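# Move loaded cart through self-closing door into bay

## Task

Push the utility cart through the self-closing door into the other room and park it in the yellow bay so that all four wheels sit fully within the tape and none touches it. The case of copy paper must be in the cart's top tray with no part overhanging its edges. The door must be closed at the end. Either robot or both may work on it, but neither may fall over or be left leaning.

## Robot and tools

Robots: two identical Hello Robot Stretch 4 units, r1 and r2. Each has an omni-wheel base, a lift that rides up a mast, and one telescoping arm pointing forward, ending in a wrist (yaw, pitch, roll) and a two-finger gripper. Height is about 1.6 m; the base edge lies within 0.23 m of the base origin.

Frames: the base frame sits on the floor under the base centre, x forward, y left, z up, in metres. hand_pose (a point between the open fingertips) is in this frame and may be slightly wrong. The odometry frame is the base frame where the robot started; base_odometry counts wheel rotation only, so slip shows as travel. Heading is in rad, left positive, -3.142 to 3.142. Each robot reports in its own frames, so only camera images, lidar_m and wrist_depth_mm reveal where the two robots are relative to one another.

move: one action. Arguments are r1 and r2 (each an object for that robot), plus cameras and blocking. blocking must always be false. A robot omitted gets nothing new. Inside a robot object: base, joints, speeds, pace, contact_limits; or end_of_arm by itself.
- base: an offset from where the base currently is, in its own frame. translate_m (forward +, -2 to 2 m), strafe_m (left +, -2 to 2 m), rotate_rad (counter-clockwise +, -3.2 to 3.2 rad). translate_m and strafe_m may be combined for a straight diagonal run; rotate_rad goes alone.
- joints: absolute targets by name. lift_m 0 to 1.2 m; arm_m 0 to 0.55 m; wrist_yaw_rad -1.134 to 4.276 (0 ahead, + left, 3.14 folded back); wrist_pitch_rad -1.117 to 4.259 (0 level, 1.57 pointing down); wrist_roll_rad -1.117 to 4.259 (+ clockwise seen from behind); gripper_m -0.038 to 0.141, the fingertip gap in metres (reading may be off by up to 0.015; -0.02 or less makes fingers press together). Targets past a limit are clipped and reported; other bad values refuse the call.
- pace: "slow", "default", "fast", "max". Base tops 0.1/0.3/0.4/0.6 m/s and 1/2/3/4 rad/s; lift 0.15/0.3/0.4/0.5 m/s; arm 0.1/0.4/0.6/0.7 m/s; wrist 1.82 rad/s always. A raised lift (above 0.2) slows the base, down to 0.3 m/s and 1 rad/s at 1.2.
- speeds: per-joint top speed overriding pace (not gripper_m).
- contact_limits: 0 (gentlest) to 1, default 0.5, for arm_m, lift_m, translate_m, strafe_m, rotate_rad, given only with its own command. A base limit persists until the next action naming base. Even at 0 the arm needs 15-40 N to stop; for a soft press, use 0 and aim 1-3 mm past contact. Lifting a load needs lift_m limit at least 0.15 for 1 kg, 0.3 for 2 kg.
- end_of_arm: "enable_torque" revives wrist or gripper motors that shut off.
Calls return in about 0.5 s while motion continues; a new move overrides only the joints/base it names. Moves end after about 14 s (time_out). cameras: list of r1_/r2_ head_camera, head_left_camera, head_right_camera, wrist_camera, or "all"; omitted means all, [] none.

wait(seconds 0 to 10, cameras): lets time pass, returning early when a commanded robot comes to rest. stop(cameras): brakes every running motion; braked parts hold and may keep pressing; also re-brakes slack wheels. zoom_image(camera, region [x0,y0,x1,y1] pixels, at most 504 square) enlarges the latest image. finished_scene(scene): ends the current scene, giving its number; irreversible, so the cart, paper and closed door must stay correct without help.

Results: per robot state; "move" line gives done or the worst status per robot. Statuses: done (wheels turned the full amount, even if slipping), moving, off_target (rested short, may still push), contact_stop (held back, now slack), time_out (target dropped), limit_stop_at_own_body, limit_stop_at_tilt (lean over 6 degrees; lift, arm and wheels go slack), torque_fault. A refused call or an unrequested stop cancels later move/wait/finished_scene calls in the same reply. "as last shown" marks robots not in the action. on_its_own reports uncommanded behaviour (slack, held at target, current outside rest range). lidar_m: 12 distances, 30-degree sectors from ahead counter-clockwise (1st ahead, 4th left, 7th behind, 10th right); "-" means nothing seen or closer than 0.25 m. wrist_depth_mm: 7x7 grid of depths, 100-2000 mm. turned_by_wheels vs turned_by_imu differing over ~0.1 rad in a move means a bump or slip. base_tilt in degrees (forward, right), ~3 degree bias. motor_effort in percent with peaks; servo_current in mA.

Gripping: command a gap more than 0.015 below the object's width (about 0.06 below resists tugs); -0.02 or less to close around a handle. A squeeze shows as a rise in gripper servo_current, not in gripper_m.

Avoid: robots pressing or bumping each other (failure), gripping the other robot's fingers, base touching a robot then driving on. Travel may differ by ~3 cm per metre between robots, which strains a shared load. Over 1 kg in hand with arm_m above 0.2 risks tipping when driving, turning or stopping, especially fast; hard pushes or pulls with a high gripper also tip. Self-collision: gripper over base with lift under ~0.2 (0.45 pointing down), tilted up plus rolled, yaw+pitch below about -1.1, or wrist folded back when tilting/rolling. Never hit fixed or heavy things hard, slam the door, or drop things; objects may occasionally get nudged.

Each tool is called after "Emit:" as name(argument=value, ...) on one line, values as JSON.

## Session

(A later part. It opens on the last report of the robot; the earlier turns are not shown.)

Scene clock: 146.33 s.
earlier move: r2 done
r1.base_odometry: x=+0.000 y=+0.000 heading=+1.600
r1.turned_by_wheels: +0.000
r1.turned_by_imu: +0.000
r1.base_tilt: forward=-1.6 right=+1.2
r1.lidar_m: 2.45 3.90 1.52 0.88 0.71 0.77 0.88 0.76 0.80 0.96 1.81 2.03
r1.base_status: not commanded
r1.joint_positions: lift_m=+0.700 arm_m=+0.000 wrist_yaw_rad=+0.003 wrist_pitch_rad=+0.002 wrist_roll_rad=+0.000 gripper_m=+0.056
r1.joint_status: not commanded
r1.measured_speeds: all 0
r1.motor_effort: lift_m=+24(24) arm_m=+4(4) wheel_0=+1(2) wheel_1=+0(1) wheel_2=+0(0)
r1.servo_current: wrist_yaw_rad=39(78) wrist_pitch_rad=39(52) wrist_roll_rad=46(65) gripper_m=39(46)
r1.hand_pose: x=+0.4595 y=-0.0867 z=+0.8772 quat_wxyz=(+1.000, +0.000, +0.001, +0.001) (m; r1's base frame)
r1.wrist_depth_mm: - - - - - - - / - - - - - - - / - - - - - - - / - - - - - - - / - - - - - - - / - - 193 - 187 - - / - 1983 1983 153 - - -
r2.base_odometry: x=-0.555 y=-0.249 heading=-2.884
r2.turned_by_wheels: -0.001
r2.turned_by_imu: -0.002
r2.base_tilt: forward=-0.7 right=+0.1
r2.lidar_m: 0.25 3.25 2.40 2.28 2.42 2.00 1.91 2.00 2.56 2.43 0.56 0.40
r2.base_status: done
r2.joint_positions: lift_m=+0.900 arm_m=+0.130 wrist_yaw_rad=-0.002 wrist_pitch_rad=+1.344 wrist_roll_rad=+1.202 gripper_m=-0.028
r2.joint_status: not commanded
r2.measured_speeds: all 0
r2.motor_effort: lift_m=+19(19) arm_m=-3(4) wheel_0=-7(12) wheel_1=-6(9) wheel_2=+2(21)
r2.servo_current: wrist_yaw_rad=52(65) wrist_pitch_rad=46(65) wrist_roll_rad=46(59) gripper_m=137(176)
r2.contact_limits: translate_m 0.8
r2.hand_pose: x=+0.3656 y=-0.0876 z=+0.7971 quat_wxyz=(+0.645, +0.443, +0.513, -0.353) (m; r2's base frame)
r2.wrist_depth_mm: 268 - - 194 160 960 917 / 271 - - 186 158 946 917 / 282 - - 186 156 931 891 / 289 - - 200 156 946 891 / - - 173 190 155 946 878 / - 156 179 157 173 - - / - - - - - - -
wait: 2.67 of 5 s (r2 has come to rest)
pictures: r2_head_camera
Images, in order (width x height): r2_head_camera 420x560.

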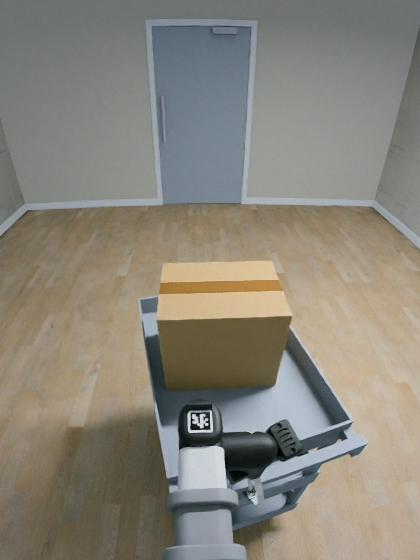

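Emit:
move(blocking=false, cameras=[], r2={"base":{"strafe_m":0.15},"contact_limits":{"strafe_m":0.8}})

Emit:
wait(seconds=4, cameras=["r2_head_camera","r2_wrist_camera"])

Scene clock: 153.90 s.
move: r2 moving
r1: as last shown
r1.base_tilt: forward=-1.6 right=+1.3
r1.lidar_m: 2.43 3.92 1.52 0.84 0.74 0.75 0.87 0.78 0.80 0.95 1.81 2.03
r1.motor_effort: lift_m=+24(24) arm_m=+4(4) wheel_0=+1(1) wheel_1=+0(1) wheel_2=+0(0)
r1.servo_current: wrist_yaw_rad=46(59) wrist_pitch_rad=52(52) wrist_roll_rad=39(46) gripper_m=39(46)
r1.wrist_depth_mm: - - - - - - - / - - - - - - - / - - - - - - - / - - - - - - - / - - - - - - - / - - 194 - 186 - - / - 1921 1863 153 - - -
r2.base_odometry: x=-0.546 y=-0.284 heading=-2.885
r2.turned_by_wheels: -0.001
r2.turned_by_imu: -0.001
r2.base_tilt: forward=-0.6 right=+0.1
r2.lidar_m: 0.29 3.19 2.36 2.24 2.37 1.99 1.90 2.00 2.59 2.44 0.50 0.37
r2.base_status: strafe_m moving
r2.joint_positions: lift_m=+0.900 arm_m=+0.130 wrist_yaw_rad=-0.003 wrist_pitch_rad=+1.344 wrist_roll_rad=+1.202 gripper_m=-0.028
r2.joint_status: not commanded
r2.measured_speeds: translate_m=+0.000 strafe_m=+0.141 rotate_rad=-0.002 lift_m=+0.000 arm_m=+0.000 wrist_yaw_rad=-0.005 wrist_pitch_rad=+0.000 wrist_roll_rad=+0.000
r2.motor_effort: lift_m=+19(19) arm_m=-4(4) wheel_0=-16(19) wheel_1=+10(10) wheel_2=+0(2)
r2.servo_current: wrist_yaw_rad=46(52) wrist_pitch_rad=46(52) wrist_roll_rad=52(52) gripper_m=137(143)
r2.contact_limits: strafe_m 0.8
r2.hand_pose: x=+0.3656 y=-0.0876 z=+0.7971 quat_wxyz=(+0.645, +0.443, +0.513, -0.353) (m; r2's base frame)
r2.wrist_depth_mm: 260 - - 188 158 946 917 / 272 - - 182 156 946 904 / 281 - - 183 155 946 904 / - - - 190 156 946 917 / - - 167 185 154 946 878 / - 161 177 196 171 - - / - - - - - - -
pictures: none
No camera images: "cameras" was empty.

Scene clock: 155.13 s.
earlier move: r2 done
r1.base_odometry: x=+0.000 y=+0.000 heading=+1.600
r1.turned_by_wheels: +0.000
r1.turned_by_imu: +0.000
r1.base_tilt: forward=-1.6 right=+1.3
r1.lidar_m: 2.45 3.91 1.54 0.85 0.75 0.75 0.88 0.75 0.79 0.94 1.83 2.04
r1.base_status: not commanded
r1.joint_positions: lift_m=+0.700 arm_m=+0.000 wrist_yaw_rad=+0.003 wrist_pitch_rad=+0.002 wrist_roll_rad=+0.000 gripper_m=+0.056
r1.joint_status: not commanded
r1.measured_speeds: all 0
r1.motor_effort: lift_m=+24(24) arm_m=+4(4) wheel_0=+1(1) wheel_1=+0(1) wheel_2=+0(0)
r1.servo_current: wrist_yaw_rad=46(72) wrist_pitch_rad=46(52) wrist_roll_rad=65(65) gripper_m=46(46)
r1.hand_pose: x=+0.4595 y=-0.0867 z=+0.8772 quat_wxyz=(+1.000, +0.000, +0.001, +0.001) (m; r1's base frame)
r1.wrist_depth_mm: - - - - - - - / - - - - - - - / - - - - - - - / - - - - - - - / - - - - - - - / - - 193 - 187 - - / - 1921 1921 153 - - -
r2.base_odometry: x=-0.517 y=-0.394 heading=-2.885
r2.turned_by_wheels: +0.000
r2.turned_by_imu: +0.000
r2.base_tilt: forward=-0.7 right=+0.1
r2.lidar_m: 0.28 3.05 2.26 2.12 2.25 2.00 1.90 2.00 2.71 2.59 0.43 0.35
r2.base_status: done
r2.joint_positions: lift_m=+0.900 arm_m=+0.130 wrist_yaw_rad=-0.007 wrist_pitch_rad=+1.348 wrist_roll_rad=+1.204 gripper_m=-0.028
r2.joint_status: not commanded
r2.measured_speeds: all 0
r2.motor_effort: lift_m=+19(19) arm_m=-4(4) wheel_0=-6(19) wheel_1=+0(10) wheel_2=-1(2)
r2.servo_current: wrist_yaw_rad=52(65) wrist_pitch_rad=39(52) wrist_roll_rad=46(65) gripper_m=137(143)
r2.contact_limits: strafe_m 0.8
r2.hand_pose: x=+0.3640 y=-0.0878 z=+0.7968 quat_wxyz=(+0.643, +0.444, +0.513, -0.356) (m; r2's base frame)
r2.wrist_depth_mm: 250 - - - 232 149 931 / 265 - - 178 473 150 931 / 278 - - 170 153 946 904 / - - - 177 151 931 904 / - - 184 201 152 - 904 / - 156 176 211 153 - - / - 131 - - 151 - -
wait: 1.23 of 4 s (r2 has come to rest)
pictures: r2_head_camera, r2_wrist_camera
Images, in order (width x height): r2_head_camera 420x560, r2_wrist_camera 616x392.

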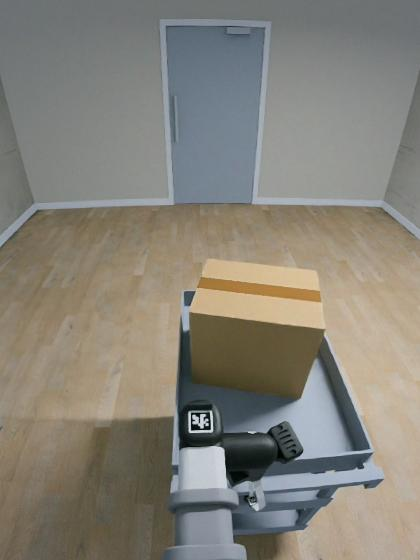

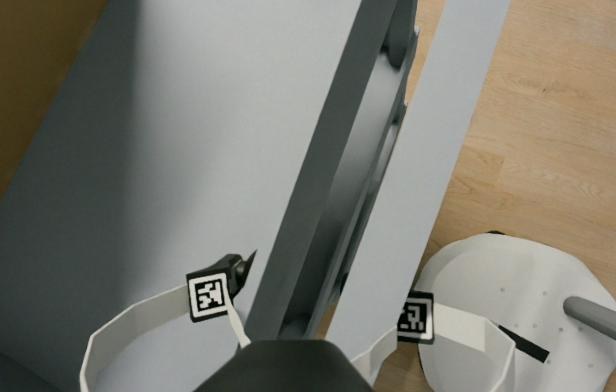

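Emit:
move(blocking=false, cameras=[], r2={"joints":{"gripper_m":0.10}})

Emit:
wait(seconds=1, cameras=[])

Emit:
move(blocking=false, cameras=[], r2={"joints":{"lift_m":1.1}})

Emit:
wait(seconds=1.5, cameras=["r2_wrist_camera"])

Scene clock: 174.13 s.
move: r2 moving
r1: as last shown
r1.turned_by_imu: -0.001
r1.lidar_m: 2.46 3.90 1.55 0.85 0.74 0.76 0.88 0.76 0.78 0.95 1.82 2.02
r1.motor_effort: lift_m=+24(24) arm_m=+4(4) wheel_0=+1(2) wheel_1=+0(0) wheel_2=+0(0)
r1.servo_current: wrist_yaw_rad=20(59) wrist_pitch_rad=39(52) wrist_roll_rad=52(78) gripper_m=39(46)
r1.wrist_depth_mm: - - - - - - - / - - - - - - - / - - - - - - - / - - - - - - - / - - - - - - - / - - 193 - 187 - - / - 1921 1983 153 - - -
r2.base_odometry: x=-0.517 y=-0.394 heading=-2.885
r2.turned_by_wheels: +0.000
r2.turned_by_imu: +0.003
r2.base_tilt: forward=-0.7 right=+0.1
r2.lidar_m: 0.30 3.05 2.26 2.11 2.25 2.00 1.88 2.02 2.69 2.58 0.44 0.35
r2.base_status: not commanded
r2.joint_positions: lift_m=+0.900 arm_m=+0.130 wrist_yaw_rad=-0.007 wrist_pitch_rad=+1.348 wrist_roll_rad=+1.204 gripper_m=-0.003
r2.joint_status: gripper_m moving
r2.measured_speeds: translate_m=+0.000 strafe_m=+0.000 rotate_rad=+0.000 lift_m=+0.002 arm_m=+0.000 wrist_yaw_rad=+0.000 wrist_pitch_rad=+0.005 wrist_roll_rad=+0.000
r2.motor_effort: lift_m=+16(19) arm_m=-3(4) wheel_0=-6(7) wheel_1=+0(1) wheel_2=-1(1)
r2.servo_current: wrist_yaw_rad=46(65) wrist_pitch_rad=39(46) wrist_roll_rad=46(52) gripper_m=104(124)
r2.contact_limits: strafe_m 0.8
r2.hand_pose: x=+0.3639 y=-0.0878 z=+0.7972 quat_wxyz=(+0.643, +0.444, +0.513, -0.356) (m; r2's base frame)
r2.wrist_depth_mm: 250 - - - 223 152 917 / 265 - - - 477 152 917 / 279 - - 172 154 931 917 / - - - 180 154 931 904 / - - - 195 154 - 891 / - 159 180 243 155 160 - / - - - - - - -
pictures: none
No camera images: "cameras" was empty.

Scene clock: 175.13 s.
earlier move: r2 moving
r1.base_odometry: x=+0.000 y=+0.000 heading=+1.600
r1.turned_by_wheels: +0.000
r1.turned_by_imu: +0.000
r1.base_tilt: forward=-1.6 right=+1.2
r1.lidar_m: 2.45 3.91 1.53 0.86 0.74 0.75 0.88 0.77 0.78 0.95 1.81 2.02
r1.base_status: not commanded
r1.joint_positions: lift_m=+0.700 arm_m=+0.000 wrist_yaw_rad=+0.003 wrist_pitch_rad=+0.002 wrist_roll_rad=+0.000 gripper_m=+0.056
r1.joint_status: not commanded
r1.measured_speeds: all 0
r1.motor_effort: lift_m=+24(24) arm_m=+4(4) wheel_0=+1(2) wheel_1=+0(1) wheel_2=+0(0)
r1.servo_current: wrist_yaw_rad=52(65) wrist_pitch_rad=46(52) wrist_roll_rad=39(78) gripper_m=46(46)
r1.hand_pose: x=+0.4595 y=-0.0867 z=+0.8772 quat_wxyz=(+1.000, +0.000, +0.001, +0.001) (m; r1's base frame)
r1.wrist_depth_mm: - - - - - - - / - - - - - - - / - - - - - - - / - - - - - - - / - - - - - - - / - - 194 - 188 - - / - 1983 1921 153 - - -
r2.base_odometry: x=-0.517 y=-0.394 heading=-2.885
r2.turned_by_wheels: +0.000
r2.turned_by_imu: +0.000
r2.base_tilt: forward=-0.7 right=+0.1
r2.lidar_m: 0.32 3.07 2.26 2.12 2.27 2.00 1.90 2.00 2.70 2.56 0.43 0.35
r2.base_status: not commanded
r2.joint_positions: lift_m=+0.901 arm_m=+0.130 wrist_yaw_rad=-0.007 wrist_pitch_rad=+1.353 wrist_roll_rad=+1.204 gripper_m=+0.095
r2.joint_status: gripper_m moving
r2.measured_speeds: all 0
r2.motor_effort: lift_m=+8(19) arm_m=+4(4) wheel_0=-3(7) wheel_1=+0(1) wheel_2=-1(2)
r2.servo_current: wrist_yaw_rad=59(65) wrist_pitch_rad=39(52) wrist_roll_rad=52(65) gripper_m=72(124)
r2.contact_limits: strafe_m 0.8
r2.hand_pose: x=+0.3627 y=-0.0878 z=+0.7975 quat_wxyz=(+0.642, +0.443, +0.514, -0.357) (m; r2's base frame)
r2.wrist_depth_mm: 258 - - 167 224 153 917 / 272 - - 179 157 931 931 / 286 - - 187 156 946 917 / - - - 188 155 960 904 / - - 183 204 156 946 891 / - 173 194 158 181 - - / - - 168 - - - -
wait: 1.00 s; no rest
pictures: none
No camera images: "cameras" was empty.

Scene clock: 175.63 s.
earlier move: r2 done
move: r2 moving
r1: as last shown
r1.base_tilt: forward=-1.6 right=+1.3
r1.lidar_m: 2.42 3.90 1.52 0.84 0.75 0.76 0.85 0.78 0.78 0.94 1.83 2.03
r1.motor_effort: lift_m=+24(24) arm_m=+4(4) wheel_0=+1(1) wheel_1=+0(1) wheel_2=+0(0)
r1.servo_current: wrist_yaw_rad=46(59) wrist_pitch_rad=39(52) wrist_roll_rad=52(65) gripper_m=39(46)
r1.wrist_depth_mm: - - - - - - - / - - - - - - - / - - - - - - - / - - - - - - - / - - - - - - - / - - 193 - 187 - - / - 1921 1921 153 - - -
r2.base_odometry: x=-0.517 y=-0.394 heading=-2.885
r2.turned_by_wheels: +0.000
r2.turned_by_imu: +0.000
r2.base_tilt: forward=-0.7 right=+0.1
r2.lidar_m: 0.29 3.05 2.23 2.12 2.26 1.97 1.90 1.96 2.71 2.58 0.46 0.34
r2.base_status: not commanded
r2.joint_positions: lift_m=+0.938 arm_m=+0.130 wrist_yaw_rad=-0.003 wrist_pitch_rad=+1.353 wrist_roll_rad=+1.202 gripper_m=+0.100
r2.joint_status: lift_m moving; the others done
r2.measured_speeds: translate_m=+0.000 strafe_m=+0.000 rotate_rad=+0.000 lift_m=+0.146 arm_m=+0.000 wrist_yaw_rad=+0.008 wrist_pitch_rad=+0.000 wrist_roll_rad=-0.002
r2.motor_effort: lift_m=+24(24) arm_m=+4(4) wheel_0=-4(4) wheel_1=+0(0) wheel_2=-1(1)
r2.servo_current: wrist_yaw_rad=52(59) wrist_pitch_rad=39(46) wrist_roll_rad=59(59) gripper_m=46(72)
r2.contact_limits: strafe_m 0.8
r2.hand_pose: x=+0.3630 y=-0.0876 z=+0.8344 quat_wxyz=(+0.643, +0.442, +0.516, -0.355) (m; r2's base frame)
r2.wrist_depth_mm: 263 300 - - 232 181 960 / 281 - - 207 183 976 946 / 300 - - 219 184 976 931 / 314 - - 213 184 976 931 / - - 200 216 199 - 917 / - - 195 186 185 - - / 281 137 - - - - -
pictures: none
No camera images: "cameras" was empty.

Scene clock: 177.07 s.
earlier move: r2 done
r1.base_odometry: x=+0.000 y=+0.000 heading=+1.600
r1.turned_by_wheels: +0.000
r1.turned_by_imu: +0.000
r1.base_tilt: forward=-1.6 right=+1.2
r1.lidar_m: 2.44 3.91 1.55 0.84 0.76 0.75 0.87 0.78 0.77 0.94 1.84 2.03
r1.base_status: not commanded
r1.joint_positions: lift_m=+0.700 arm_m=+0.000 wrist_yaw_rad=+0.003 wrist_pitch_rad=+0.002 wrist_roll_rad=+0.000 gripper_m=+0.056
r1.joint_status: not commanded
r1.measured_speeds: all 0
r1.motor_effort: lift_m=+24(24) arm_m=+4(4) wheel_0=+1(2) wheel_1=+0(1) wheel_2=+0(0)
r1.servo_current: wrist_yaw_rad=39(59) wrist_pitch_rad=46(52) wrist_roll_rad=26(65) gripper_m=33(46)
r1.hand_pose: x=+0.4595 y=-0.0867 z=+0.8772 quat_wxyz=(+1.000, +0.000, +0.001, +0.001) (m; r1's base frame)
r1.wrist_depth_mm: - - - - - - - / - - - - - - - / - - - - - - - / - - - - - - - / - - - - - - - / - - 193 - 188 - - / - 1863 1921 153 - - -
r2.base_odometry: x=-0.517 y=-0.394 heading=-2.885
r2.turned_by_wheels: +0.000
r2.turned_by_imu: +0.000
r2.base_tilt: forward=-0.7 right=+0.1
r2.lidar_m: 0.31 3.05 2.26 2.12 2.28 1.98 1.91 1.99 2.72 2.58 0.45 0.31
r2.base_status: not commanded
r2.joint_positions: lift_m=+1.100 arm_m=+0.130 wrist_yaw_rad=-0.003 wrist_pitch_rad=+1.353 wrist_roll_rad=+1.202 gripper_m=+0.100
r2.joint_status: all done
r2.measured_speeds: all 0
r2.motor_effort: lift_m=+21(24) arm_m=+4(4) wheel_0=-4(4) wheel_1=+0(0) wheel_2=-1(2)
r2.servo_current: wrist_yaw_rad=33(59) wrist_pitch_rad=39(46) wrist_roll_rad=46(65) gripper_m=46(72)
r2.contact_limits: strafe_m 0.8
r2.hand_pose: x=+0.3630 y=-0.0876 z=+0.9964 quat_wxyz=(+0.643, +0.442, +0.516, -0.355) (m; r2's base frame)
r2.wrist_depth_mm: 262 319 392 - 394 1138 1098 / 281 355 445 - 357 1118 1098 / 312 399 - - 349 1098 1078 / 345 439 - - 349 1118 1078 / 413 477 - 410 347 - 1060 / 1430 436 190 353 191 - 778 / 1430 1308 413 - - - 1060
wait: 1.43 of 1.5 s (r2 has come to rest)
pictures: r2_wrist_camera
Images, in order (width x height): r2_wrist_camera 616x392.

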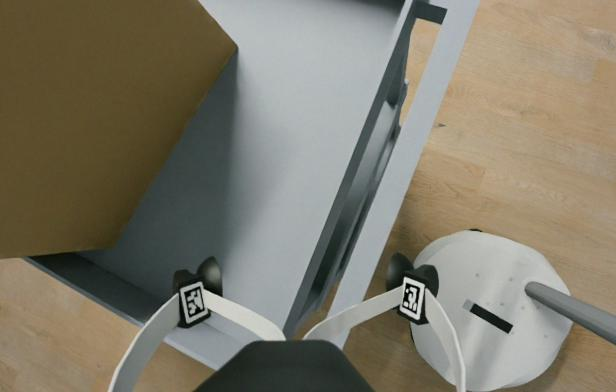

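Emit:
move(blocking=false, cameras=[], r2={"base":{"strafe_m":0.48},"joints":{"arm_m":0.0},"pace":"fast"})

Emit:
wait(seconds=2.5, cameras=["r2_head_camera","r2_head_right_camera"])

Scene clock: 184.17 s.
move: r2 moving
r1: as last shown
r1.base_tilt: forward=-1.6 right=+1.3
r1.lidar_m: 2.48 3.89 1.53 0.85 0.74 0.74 0.87 0.78 0.80 0.93 1.85 2.03
r1.motor_effort: lift_m=+24(24) arm_m=+4(4) wheel_0=+1(2) wheel_1=+0(0) wheel_2=+0(0)
r1.servo_current: wrist_yaw_rad=46(65) wrist_pitch_rad=39(52) wrist_roll_rad=46(59) gripper_m=39(46)
r1.wrist_depth_mm: - - - - - - - / - - - - - - - / - - - - - - - / - - - - - - - / - - - - - - - / - - 193 - 187 - - / - 1863 1921 153 - - -
r2.base_odometry: x=-0.507 y=-0.433 heading=-2.884
r2.turned_by_wheels: +0.000
r2.turned_by_imu: +0.001
r2.base_tilt: forward=-0.7 right=+0.1
r2.lidar_m: 0.30 3.00 2.21 2.09 2.23 2.01 1.90 1.99 2.73 2.62 0.44 0.32
r2.base_status: strafe_m moving
r2.joint_positions: lift_m=+1.100 arm_m=+0.055 wrist_yaw_rad=-0.003 wrist_pitch_rad=+1.353 wrist_roll_rad=+1.202 gripper_m=+0.100
r2.joint_status: arm_m moving
r2.measured_speeds: translate_m=-0.001 strafe_m=+0.155 rotate_rad=+0.004 lift_m=+0.000 arm_m=-0.267 wrist_yaw_rad=+0.000 wrist_pitch_rad=+0.000 wrist_roll_rad=+0.000
r2.motor_effort: lift_m=+21(21) arm_m=-7(11) wheel_0=-10(11) wheel_1=+12(12) wheel_2=+0(2)
r2.servo_current: wrist_yaw_rad=59(59) wrist_pitch_rad=39(46) wrist_roll_rad=52(52) gripper_m=52(52)
r2.hand_pose: x=+0.2879 y=-0.0876 z=+0.9964 quat_wxyz=(+0.643, +0.442, +0.516, -0.355) (m; r2's base frame)
r2.wrist_depth_mm: 334 407 477 387 442 1138 1118 / 359 445 - 379 1160 1138 1078 / 397 477 - 373 1182 1118 1078 / 449 - - 373 1182 1138 1060 / 1430 462 377 991 1160 - 1098 / 1430 1366 195 1160 192 - 676 / 1430 1308 1255 - - - 1060
pictures: none
No camera images: "cameras" was empty.

Scene clock: 186.47 s.
earlier move: r2 done
r1.base_odometry: x=+0.000 y=+0.000 heading=+1.600
r1.turned_by_wheels: +0.000
r1.turned_by_imu: +0.000
r1.base_tilt: forward=-1.6 right=+1.3
r1.lidar_m: 2.44 3.92 1.53 0.83 0.75 0.75 0.87 0.78 0.79 0.93 1.82 2.03
r1.base_status: not commanded
r1.joint_positions: lift_m=+0.700 arm_m=+0.000 wrist_yaw_rad=+0.003 wrist_pitch_rad=+0.002 wrist_roll_rad=+0.000 gripper_m=+0.056
r1.joint_status: not commanded
r1.measured_speeds: all 0
r1.motor_effort: lift_m=+24(24) arm_m=+4(4) wheel_0=+1(2) wheel_1=+0(1) wheel_2=+0(0)
r1.servo_current: wrist_yaw_rad=52(78) wrist_pitch_rad=46(52) wrist_roll_rad=46(65) gripper_m=39(46)
r1.hand_pose: x=+0.4595 y=-0.0867 z=+0.8772 quat_wxyz=(+1.000, +0.000, +0.001, +0.001) (m; r1's base frame)
r1.wrist_depth_mm: - - - - - - - / - - - - - - - / - - - - - - - / - - - - - - - / - - - - - - - / - - 193 - 187 - - / - 1983 1863 153 - - -
r2.base_odometry: x=-0.395 y=-0.859 heading=-2.885
r2.turned_by_wheels: +0.000
r2.turned_by_imu: +0.001
r2.base_tilt: forward=-0.7 right=+0.1
r2.lidar_m: 3.88 2.36 1.74 1.64 1.75 1.98 1.90 1.98 2.72 3.06 0.51 0.58
r2.base_status: done
r2.joint_positions: lift_m=+1.100 arm_m=+0.000 wrist_yaw_rad=-0.003 wrist_pitch_rad=+1.353 wrist_roll_rad=+1.202 gripper_m=+0.100
r2.joint_status: all done
r2.measured_speeds: all 0
r2.motor_effort: lift_m=+21(21) arm_m=-7(11) wheel_0=-1(13) wheel_1=+1(13) wheel_2=+0(2)
r2.servo_current: wrist_yaw_rad=46(65) wrist_pitch_rad=39(46) wrist_roll_rad=52(59) gripper_m=52(59)
r2.hand_pose: x=+0.2333 y=-0.0876 z=+0.9964 quat_wxyz=(+0.643, +0.442, +0.516, -0.355) (m; r2's base frame)
r2.wrist_depth_mm: 1464 1430 - - 1182 1160 1098 / 1499 1430 1336 1255 1182 1118 1078 / 1464 1366 1336 1255 1182 1118 1060 / 1464 1336 1281 1229 1205 1118 1078 / 1464 1366 1281 1229 1182 1078 1078 / 1397 1366 195 1205 187 661 564 / 1397 1308 1281 - - - 1042
wait: 2.30 of 2.5 s (r2 has come to rest)
pictures: r2_head_camera, r2_head_right_camera
Images, in order (width x height): r2_head_camera 420x560, r2_head_right_camera 420x672.

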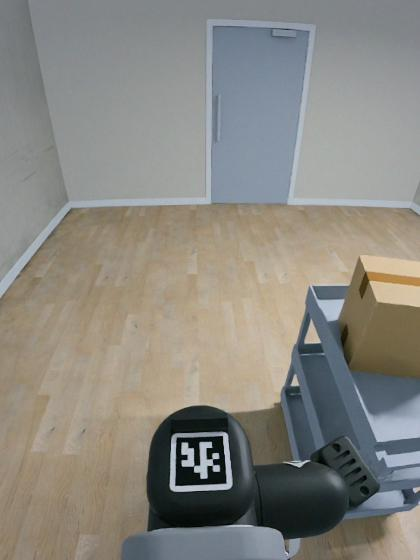

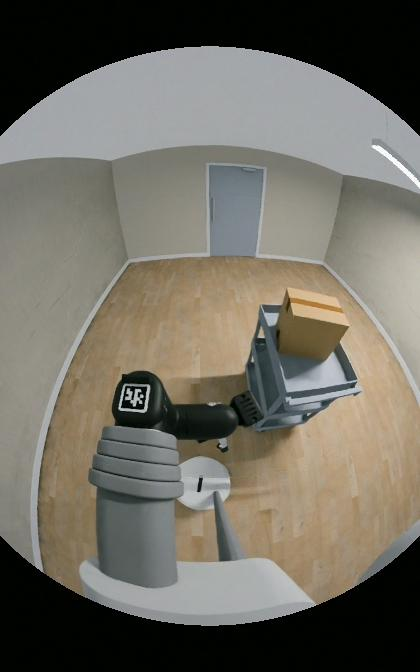

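Emit:
move(blocking=false, cameras=[], r2={"base":{"translate_m":1.5,"strafe_m":0.05},"joints":{"wrist_pitch_rad":0,"wrist_roll_rad":0,"lift_m":0.92},"pace":"fast"})

Emit:
wait(seconds=6, cameras=["r2_head_camera"])

Scene clock: 207.37 s.
move: r2 moving
r1: as last shown
r1.turned_by_imu: -0.001
r1.lidar_m: 2.47 3.92 1.54 0.87 0.74 0.75 0.88 0.77 0.80 0.96 1.82 2.05
r1.motor_effort: lift_m=+24(24) arm_m=+4(4) wheel_0=+1(2) wheel_1=-1(1) wheel_2=+0(0)
r1.servo_current: wrist_yaw_rad=52(59) wrist_pitch_rad=39(52) wrist_roll_rad=33(65) gripper_m=39(46)
r1.wrist_depth_mm: - - - - - - - / - - - - - - - / - - - - - - - / - - - - - - - / - - - - - - - / - - 194 - 187 - - / - 1921 1983 154 - - -
r2.base_odometry: x=-0.428 y=-0.869 heading=-2.884
r2.turned_by_wheels: +0.000
r2.turned_by_imu: +0.003
r2.base_tilt: forward=-0.7 right=+0.0
r2.lidar_m: 3.82 2.39 1.77 1.63 1.71 2.02 1.93 2.02 2.78 3.05 0.48 0.58
r2.base_status: translate_m moving; strafe_m moving
r2.joint_positions: lift_m=+1.037 arm_m=+0.000 wrist_yaw_rad=-0.003 wrist_pitch_rad=+0.731 wrist_roll_rad=+0.559 gripper_m=+0.100
r2.joint_status: lift_m moving; wrist_pitch_rad moving; wrist_roll_rad moving
r2.measured_speeds: translate_m=+0.131 strafe_m=+0.004 rotate_rad=-0.001 lift_m=-0.244 arm_m=+0.000 wrist_yaw_rad=+0.000 wrist_pitch_rad=-1.746 wrist_roll_rad=-1.820
r2.motor_effort: lift_m=+13(20) arm_m=-7(7) wheel_0=+7(10) wheel_1=+8(8) wheel_2=-13(13)
r2.servo_current: wrist_yaw_rad=52(52) wrist_pitch_rad=143(156) wrist_roll_rad=65(111) gripper_m=46(59)
r2.hand_pose: x=+0.3855 y=-0.0880 z=+1.0225 quat_wxyz=(+0.897, +0.258, +0.343, -0.100) (m; r2's base frame)
r2.wrist_depth_mm: - - - - 732 521 508 / - - - - 1863 496 427 / - - - 1863 1661 - 430 / - - 1921 1661 1499 - - / - - 1708 1464 1336 1205 - / - 1708 193 1366 194 1098 991 / 1808 1537 1366 - 1118 1042 946
pictures: none
No camera images: "cameras" was empty.

Scene clock: 212.90 s.
earlier move: r2 done
r1.base_odometry: x=+0.000 y=+0.000 heading=+1.600
r1.turned_by_wheels: +0.000
r1.turned_by_imu: +0.000
r1.base_tilt: forward=-1.6 right=+1.3
r1.lidar_m: 2.43 3.90 1.53 0.83 0.74 0.75 0.88 0.76 0.78 0.93 1.84 2.02
r1.base_status: not commanded
r1.joint_positions: lift_m=+0.700 arm_m=+0.000 wrist_yaw_rad=+0.003 wrist_pitch_rad=+0.002 wrist_roll_rad=+0.000 gripper_m=+0.056
r1.joint_status: not commanded
r1.measured_speeds: all 0
r1.motor_effort: lift_m=+24(24) arm_m=+4(4) wheel_0=+1(2) wheel_1=+0(1) wheel_2=+0(0)
r1.servo_current: wrist_yaw_rad=65(72) wrist_pitch_rad=46(52) wrist_roll_rad=33(65) gripper_m=39(52)
r1.hand_pose: x=+0.4595 y=-0.0867 z=+0.8772 quat_wxyz=(+1.000, +0.000, +0.001, +0.001) (m; r1's base frame)
r1.wrist_depth_mm: - - - - - - - / - - - - - - - / - - - - - - - / - - - - - - - / - - - - - - - / - - 193 - 187 - - / - 1863 1921 153 - - -
r2.base_odometry: x=-1.833 y=-1.289 heading=-2.884
r2.turned_by_wheels: +0.000
r2.turned_by_imu: +0.002
r2.base_tilt: forward=-0.7 right=+0.1
r2.lidar_m: 2.33 2.28 1.69 1.61 1.65 2.32 3.44 0.69 0.71 3.12 3.28 2.51
r2.base_status: done
r2.joint_positions: lift_m=+0.920 arm_m=+0.000 wrist_yaw_rad=-0.003 wrist_pitch_rad=+0.009 wrist_roll_rad=+0.002 gripper_m=+0.100
r2.joint_status: all done
r2.measured_speeds: all 0
r2.motor_effort: lift_m=+14(20) arm_m=-7(7) wheel_0=+3(10) wheel_1=+3(9) wheel_2=-4(15)
r2.servo_current: wrist_yaw_rad=46(65) wrist_pitch_rad=52(202) wrist_roll_rad=46(111) gripper_m=52(59)
r2.hand_pose: x=+0.4592 y=-0.0882 z=+1.0960 quat_wxyz=(+1.000, +0.001, +0.004, -0.001) (m; r2's base frame)
r2.wrist_depth_mm: - - - - - - - / - - - - - - - / - - - - - - - / - - - - - - - / - - - - - - - / - - 195 - 195 - - / - - - - - - -
wait: 5.53 of 6 s (r2 has come to rest)
pictures: r2_head_camera
Images, in order (width x height): r2_head_camera 420x560.

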